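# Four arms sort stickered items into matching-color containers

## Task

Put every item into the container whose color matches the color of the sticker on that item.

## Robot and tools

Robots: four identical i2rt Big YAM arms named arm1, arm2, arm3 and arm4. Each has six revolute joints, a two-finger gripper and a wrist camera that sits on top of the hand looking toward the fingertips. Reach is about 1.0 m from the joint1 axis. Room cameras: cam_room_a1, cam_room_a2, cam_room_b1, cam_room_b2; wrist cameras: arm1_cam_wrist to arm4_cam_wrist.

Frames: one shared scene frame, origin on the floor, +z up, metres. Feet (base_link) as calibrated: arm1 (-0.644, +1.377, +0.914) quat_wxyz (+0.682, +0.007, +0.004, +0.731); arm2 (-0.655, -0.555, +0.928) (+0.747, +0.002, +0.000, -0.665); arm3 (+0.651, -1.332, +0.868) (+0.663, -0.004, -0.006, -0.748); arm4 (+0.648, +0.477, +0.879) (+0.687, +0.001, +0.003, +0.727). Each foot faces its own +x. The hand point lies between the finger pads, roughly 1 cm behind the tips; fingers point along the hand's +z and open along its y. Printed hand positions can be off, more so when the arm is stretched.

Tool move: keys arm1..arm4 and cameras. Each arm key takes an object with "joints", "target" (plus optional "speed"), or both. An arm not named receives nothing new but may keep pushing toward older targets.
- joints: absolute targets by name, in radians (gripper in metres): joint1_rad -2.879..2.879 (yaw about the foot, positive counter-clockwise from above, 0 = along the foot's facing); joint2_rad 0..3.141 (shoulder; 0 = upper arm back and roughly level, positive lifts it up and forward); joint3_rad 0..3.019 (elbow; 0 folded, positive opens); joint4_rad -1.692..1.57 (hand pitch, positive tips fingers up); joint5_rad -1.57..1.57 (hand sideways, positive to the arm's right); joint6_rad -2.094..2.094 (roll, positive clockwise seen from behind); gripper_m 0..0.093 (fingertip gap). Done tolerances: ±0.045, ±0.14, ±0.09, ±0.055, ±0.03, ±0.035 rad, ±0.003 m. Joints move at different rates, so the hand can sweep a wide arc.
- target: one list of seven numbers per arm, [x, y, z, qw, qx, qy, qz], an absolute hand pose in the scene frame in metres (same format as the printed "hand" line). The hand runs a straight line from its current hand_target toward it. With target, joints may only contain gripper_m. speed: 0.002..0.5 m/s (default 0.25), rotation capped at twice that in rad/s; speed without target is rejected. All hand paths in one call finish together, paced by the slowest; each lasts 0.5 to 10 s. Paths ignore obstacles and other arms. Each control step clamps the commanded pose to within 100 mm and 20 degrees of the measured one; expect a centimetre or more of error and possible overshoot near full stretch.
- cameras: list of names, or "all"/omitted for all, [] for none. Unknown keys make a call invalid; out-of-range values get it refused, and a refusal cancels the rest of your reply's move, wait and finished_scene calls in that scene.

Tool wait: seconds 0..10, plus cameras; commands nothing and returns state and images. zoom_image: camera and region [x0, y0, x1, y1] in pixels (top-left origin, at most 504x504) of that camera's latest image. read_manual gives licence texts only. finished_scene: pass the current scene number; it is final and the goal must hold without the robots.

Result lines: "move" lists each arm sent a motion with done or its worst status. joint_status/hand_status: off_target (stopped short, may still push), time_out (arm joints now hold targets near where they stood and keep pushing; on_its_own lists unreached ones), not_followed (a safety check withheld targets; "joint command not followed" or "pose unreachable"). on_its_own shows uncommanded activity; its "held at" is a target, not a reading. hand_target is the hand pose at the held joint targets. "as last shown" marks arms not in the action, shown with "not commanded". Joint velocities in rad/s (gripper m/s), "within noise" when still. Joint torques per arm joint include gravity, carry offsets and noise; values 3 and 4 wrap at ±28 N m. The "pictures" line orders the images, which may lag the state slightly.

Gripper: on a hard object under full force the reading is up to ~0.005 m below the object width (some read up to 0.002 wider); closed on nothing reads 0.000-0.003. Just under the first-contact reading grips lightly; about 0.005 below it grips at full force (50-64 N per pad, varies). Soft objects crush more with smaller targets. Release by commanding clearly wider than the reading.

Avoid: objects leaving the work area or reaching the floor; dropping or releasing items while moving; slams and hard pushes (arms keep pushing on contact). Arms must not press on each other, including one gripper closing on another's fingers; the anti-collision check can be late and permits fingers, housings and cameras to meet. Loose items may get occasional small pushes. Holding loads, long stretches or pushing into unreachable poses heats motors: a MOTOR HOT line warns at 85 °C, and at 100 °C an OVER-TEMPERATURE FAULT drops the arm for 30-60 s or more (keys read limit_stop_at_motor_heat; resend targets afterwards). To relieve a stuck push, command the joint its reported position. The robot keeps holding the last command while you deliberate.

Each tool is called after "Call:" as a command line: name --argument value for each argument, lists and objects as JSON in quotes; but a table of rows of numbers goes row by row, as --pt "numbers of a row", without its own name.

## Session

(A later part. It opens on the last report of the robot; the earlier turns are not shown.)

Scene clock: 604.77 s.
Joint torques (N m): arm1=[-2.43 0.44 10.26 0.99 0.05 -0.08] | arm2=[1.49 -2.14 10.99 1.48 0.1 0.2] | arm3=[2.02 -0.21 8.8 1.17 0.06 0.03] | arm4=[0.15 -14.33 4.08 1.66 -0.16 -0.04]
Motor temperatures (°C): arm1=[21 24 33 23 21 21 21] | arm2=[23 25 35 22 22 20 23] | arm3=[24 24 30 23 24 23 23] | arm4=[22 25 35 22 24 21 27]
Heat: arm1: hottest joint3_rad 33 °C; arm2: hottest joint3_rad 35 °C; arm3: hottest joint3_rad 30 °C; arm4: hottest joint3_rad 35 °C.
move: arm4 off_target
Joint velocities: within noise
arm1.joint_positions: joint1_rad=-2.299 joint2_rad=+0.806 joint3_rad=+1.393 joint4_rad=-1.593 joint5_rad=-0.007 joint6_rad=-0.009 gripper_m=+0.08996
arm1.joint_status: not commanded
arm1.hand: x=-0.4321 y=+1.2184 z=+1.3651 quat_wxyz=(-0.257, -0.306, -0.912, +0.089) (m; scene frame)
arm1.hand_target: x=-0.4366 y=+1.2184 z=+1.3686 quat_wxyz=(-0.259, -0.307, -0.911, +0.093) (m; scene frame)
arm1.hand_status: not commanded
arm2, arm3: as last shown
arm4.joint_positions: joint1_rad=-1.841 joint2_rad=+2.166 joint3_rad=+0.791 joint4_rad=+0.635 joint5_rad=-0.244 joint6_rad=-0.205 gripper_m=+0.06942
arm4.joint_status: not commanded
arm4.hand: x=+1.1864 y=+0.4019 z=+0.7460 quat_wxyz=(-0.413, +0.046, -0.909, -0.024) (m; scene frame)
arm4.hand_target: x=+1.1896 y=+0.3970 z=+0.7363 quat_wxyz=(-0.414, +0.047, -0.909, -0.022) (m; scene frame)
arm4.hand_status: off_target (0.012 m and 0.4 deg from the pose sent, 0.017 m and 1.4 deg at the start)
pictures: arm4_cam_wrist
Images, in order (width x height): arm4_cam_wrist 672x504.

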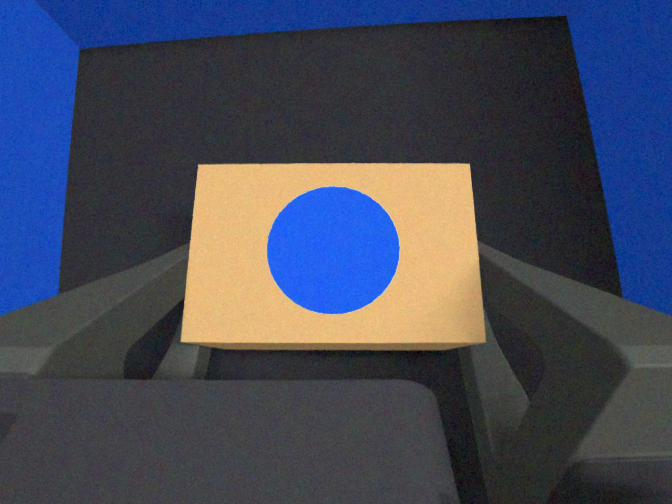

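Call:
move --arm4 '{"joints":{"gripper_m":0.09}}' --cameras '["arm4_cam_wrist"]'

Call:
move --arm4 '{"target":[1.15,0.41,0.95,0.4141,-0.0476,0.9087,0.0217],"speed":0.15}' --cameras '["arm4_cam_wrist","cam_room_a2"]'

Call:
zoom_image --camera "cam_room_a2" --region '[220, 260, 360, 390]'

Scene clock: 614.90 s.
Joint torques (N m): arm1=[-2.67 0.26 10.32 0.99 0.06 -0.06] | arm2=[1.44 -2.2 10.99 1.5 0.1 0.2] | arm3=[2.02 -0.15 8.84 1.21 0.07 0.02] | arm4=[0.5 -14.92 3.79 1.61 -0.15 -0.05]
Motor temperatures (°C): arm1=[21 24 33 23 21 21 21] | arm2=[23 25 35 22 22 20 23] | arm3=[24 24 30 23 24 23 23] | arm4=[22 25 34 22 24 21 27]
Heat: arm1: hottest joint3_rad 33 °C; arm2: hottest joint3_rad 35 °C; arm3: hottest joint3_rad 30 °C; arm4: hottest joint3_rad 34 °C.
move: arm4 done
Joint velocities: within noise
arm1, arm2, arm3: as last shown
arm4.joint_positions: joint1_rad=-1.841 joint2_rad=+2.170 joint3_rad=+0.791 joint4_rad=+0.635 joint5_rad=-0.244 joint6_rad=-0.205 gripper_m=+0.08991
arm4.joint_status: all done
arm4.hand: x=+1.1853 y=+0.4021 z=+0.7438 quat_wxyz=(-0.411, +0.046, -0.910, -0.025) (m; scene frame)
arm4.hand_target: x=+1.1896 y=+0.3970 z=+0.7362 quat_wxyz=(-0.414, +0.048, -0.909, -0.022) (m; scene frame)
arm4.hand_status: not commanded
pictures: arm4_cam_wrist
Images, in order (width x height): arm4_cam_wrist 672x504.

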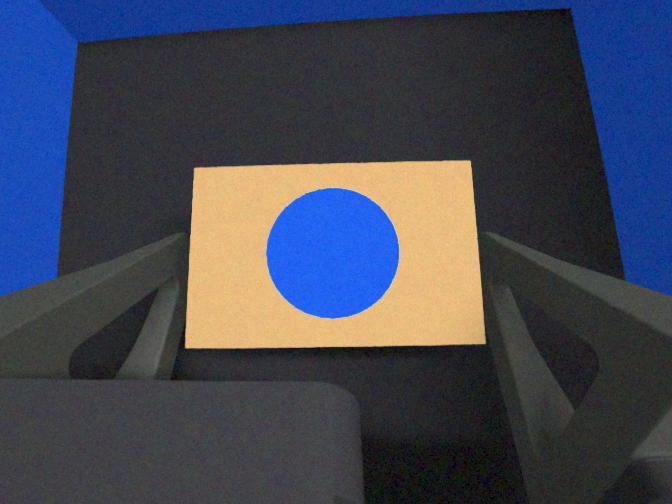

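Scene clock: 617.00 s.
Joint torques (N m): arm1=[-2.96 0.44 10.21 0.99 0 -0.03] | arm2=[1.55 -2.2 10.95 1.5 0.1 0.2] | arm3=[2.02 -0.21 8.79 1.2 0.05 0.02] | arm4=[0.62 -11.99 7.05 0.84 0.07 0.02]
Motor temperatures (°C): arm1=[21 24 33 23 21 21 21] | arm2=[23 25 35 22 22 20 23] | arm3=[24 24 30 23 24 23 23] | arm4=[22 25 34 22 24 21 27]
Heat: arm1: hottest joint3_rad 33 °C; arm2: hottest joint3_rad 35 °C; arm3: hottest joint3_rad 30 °C; arm4: hottest joint3_rad 34 °C.
move: arm4 done
Joint velocities: within noise
arm1, arm2, arm3: as last shown
arm4.joint_positions: joint1_rad=-1.841 joint2_rad=+1.503 joint3_rad=+0.686 joint4_rad=+0.090 joint5_rad=-0.244 joint6_rad=-0.205 gripper_m=+0.08991
arm4.joint_status: not commanded
arm4.hand: x=+1.1507 y=+0.4105 z=+0.9513 quat_wxyz=(-0.419, +0.047, -0.907, -0.023) (m; scene frame)
arm4.hand_target: x=+1.1499 y=+0.4099 z=+0.9500 quat_wxyz=(-0.414, +0.048, -0.909, -0.022) (m; scene frame)
arm4.hand_status: done (0.002 m and 0.6 deg from the pose sent, 0.209 m and 0.5 deg at the start)
pictures: arm4_cam_wrist, cam_room_a2
Images, in order (width x height): arm4_cam_wrist 672x504, cam_room_a2 672x504.

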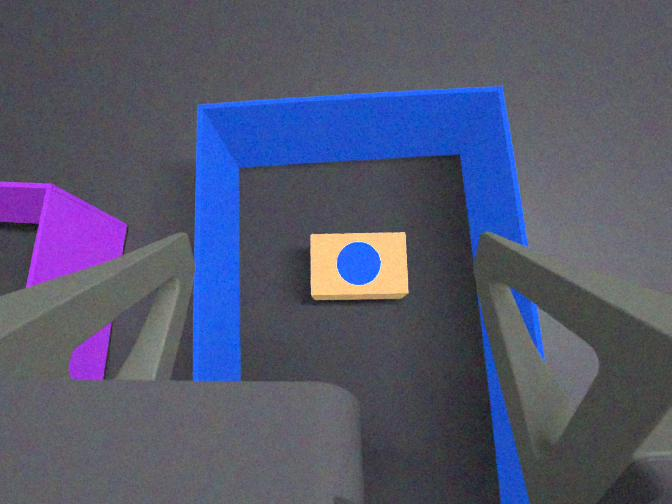

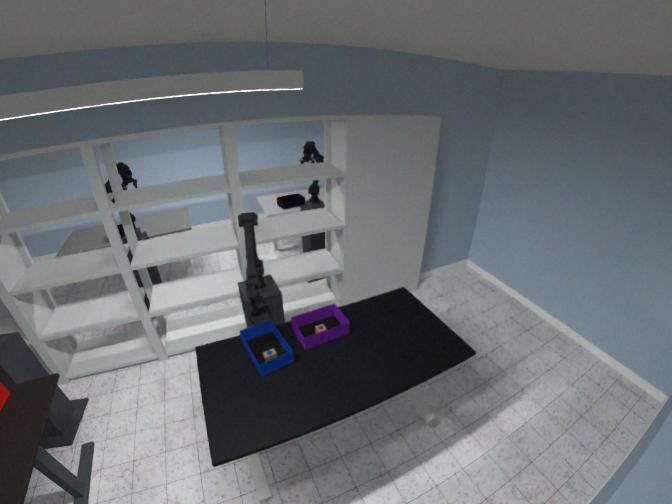

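Scaled by 3.600.

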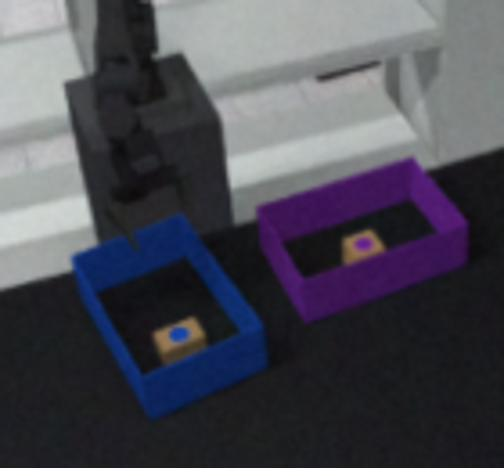

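Call:
finished_scene --scene 1

The scene is finished: the task was done.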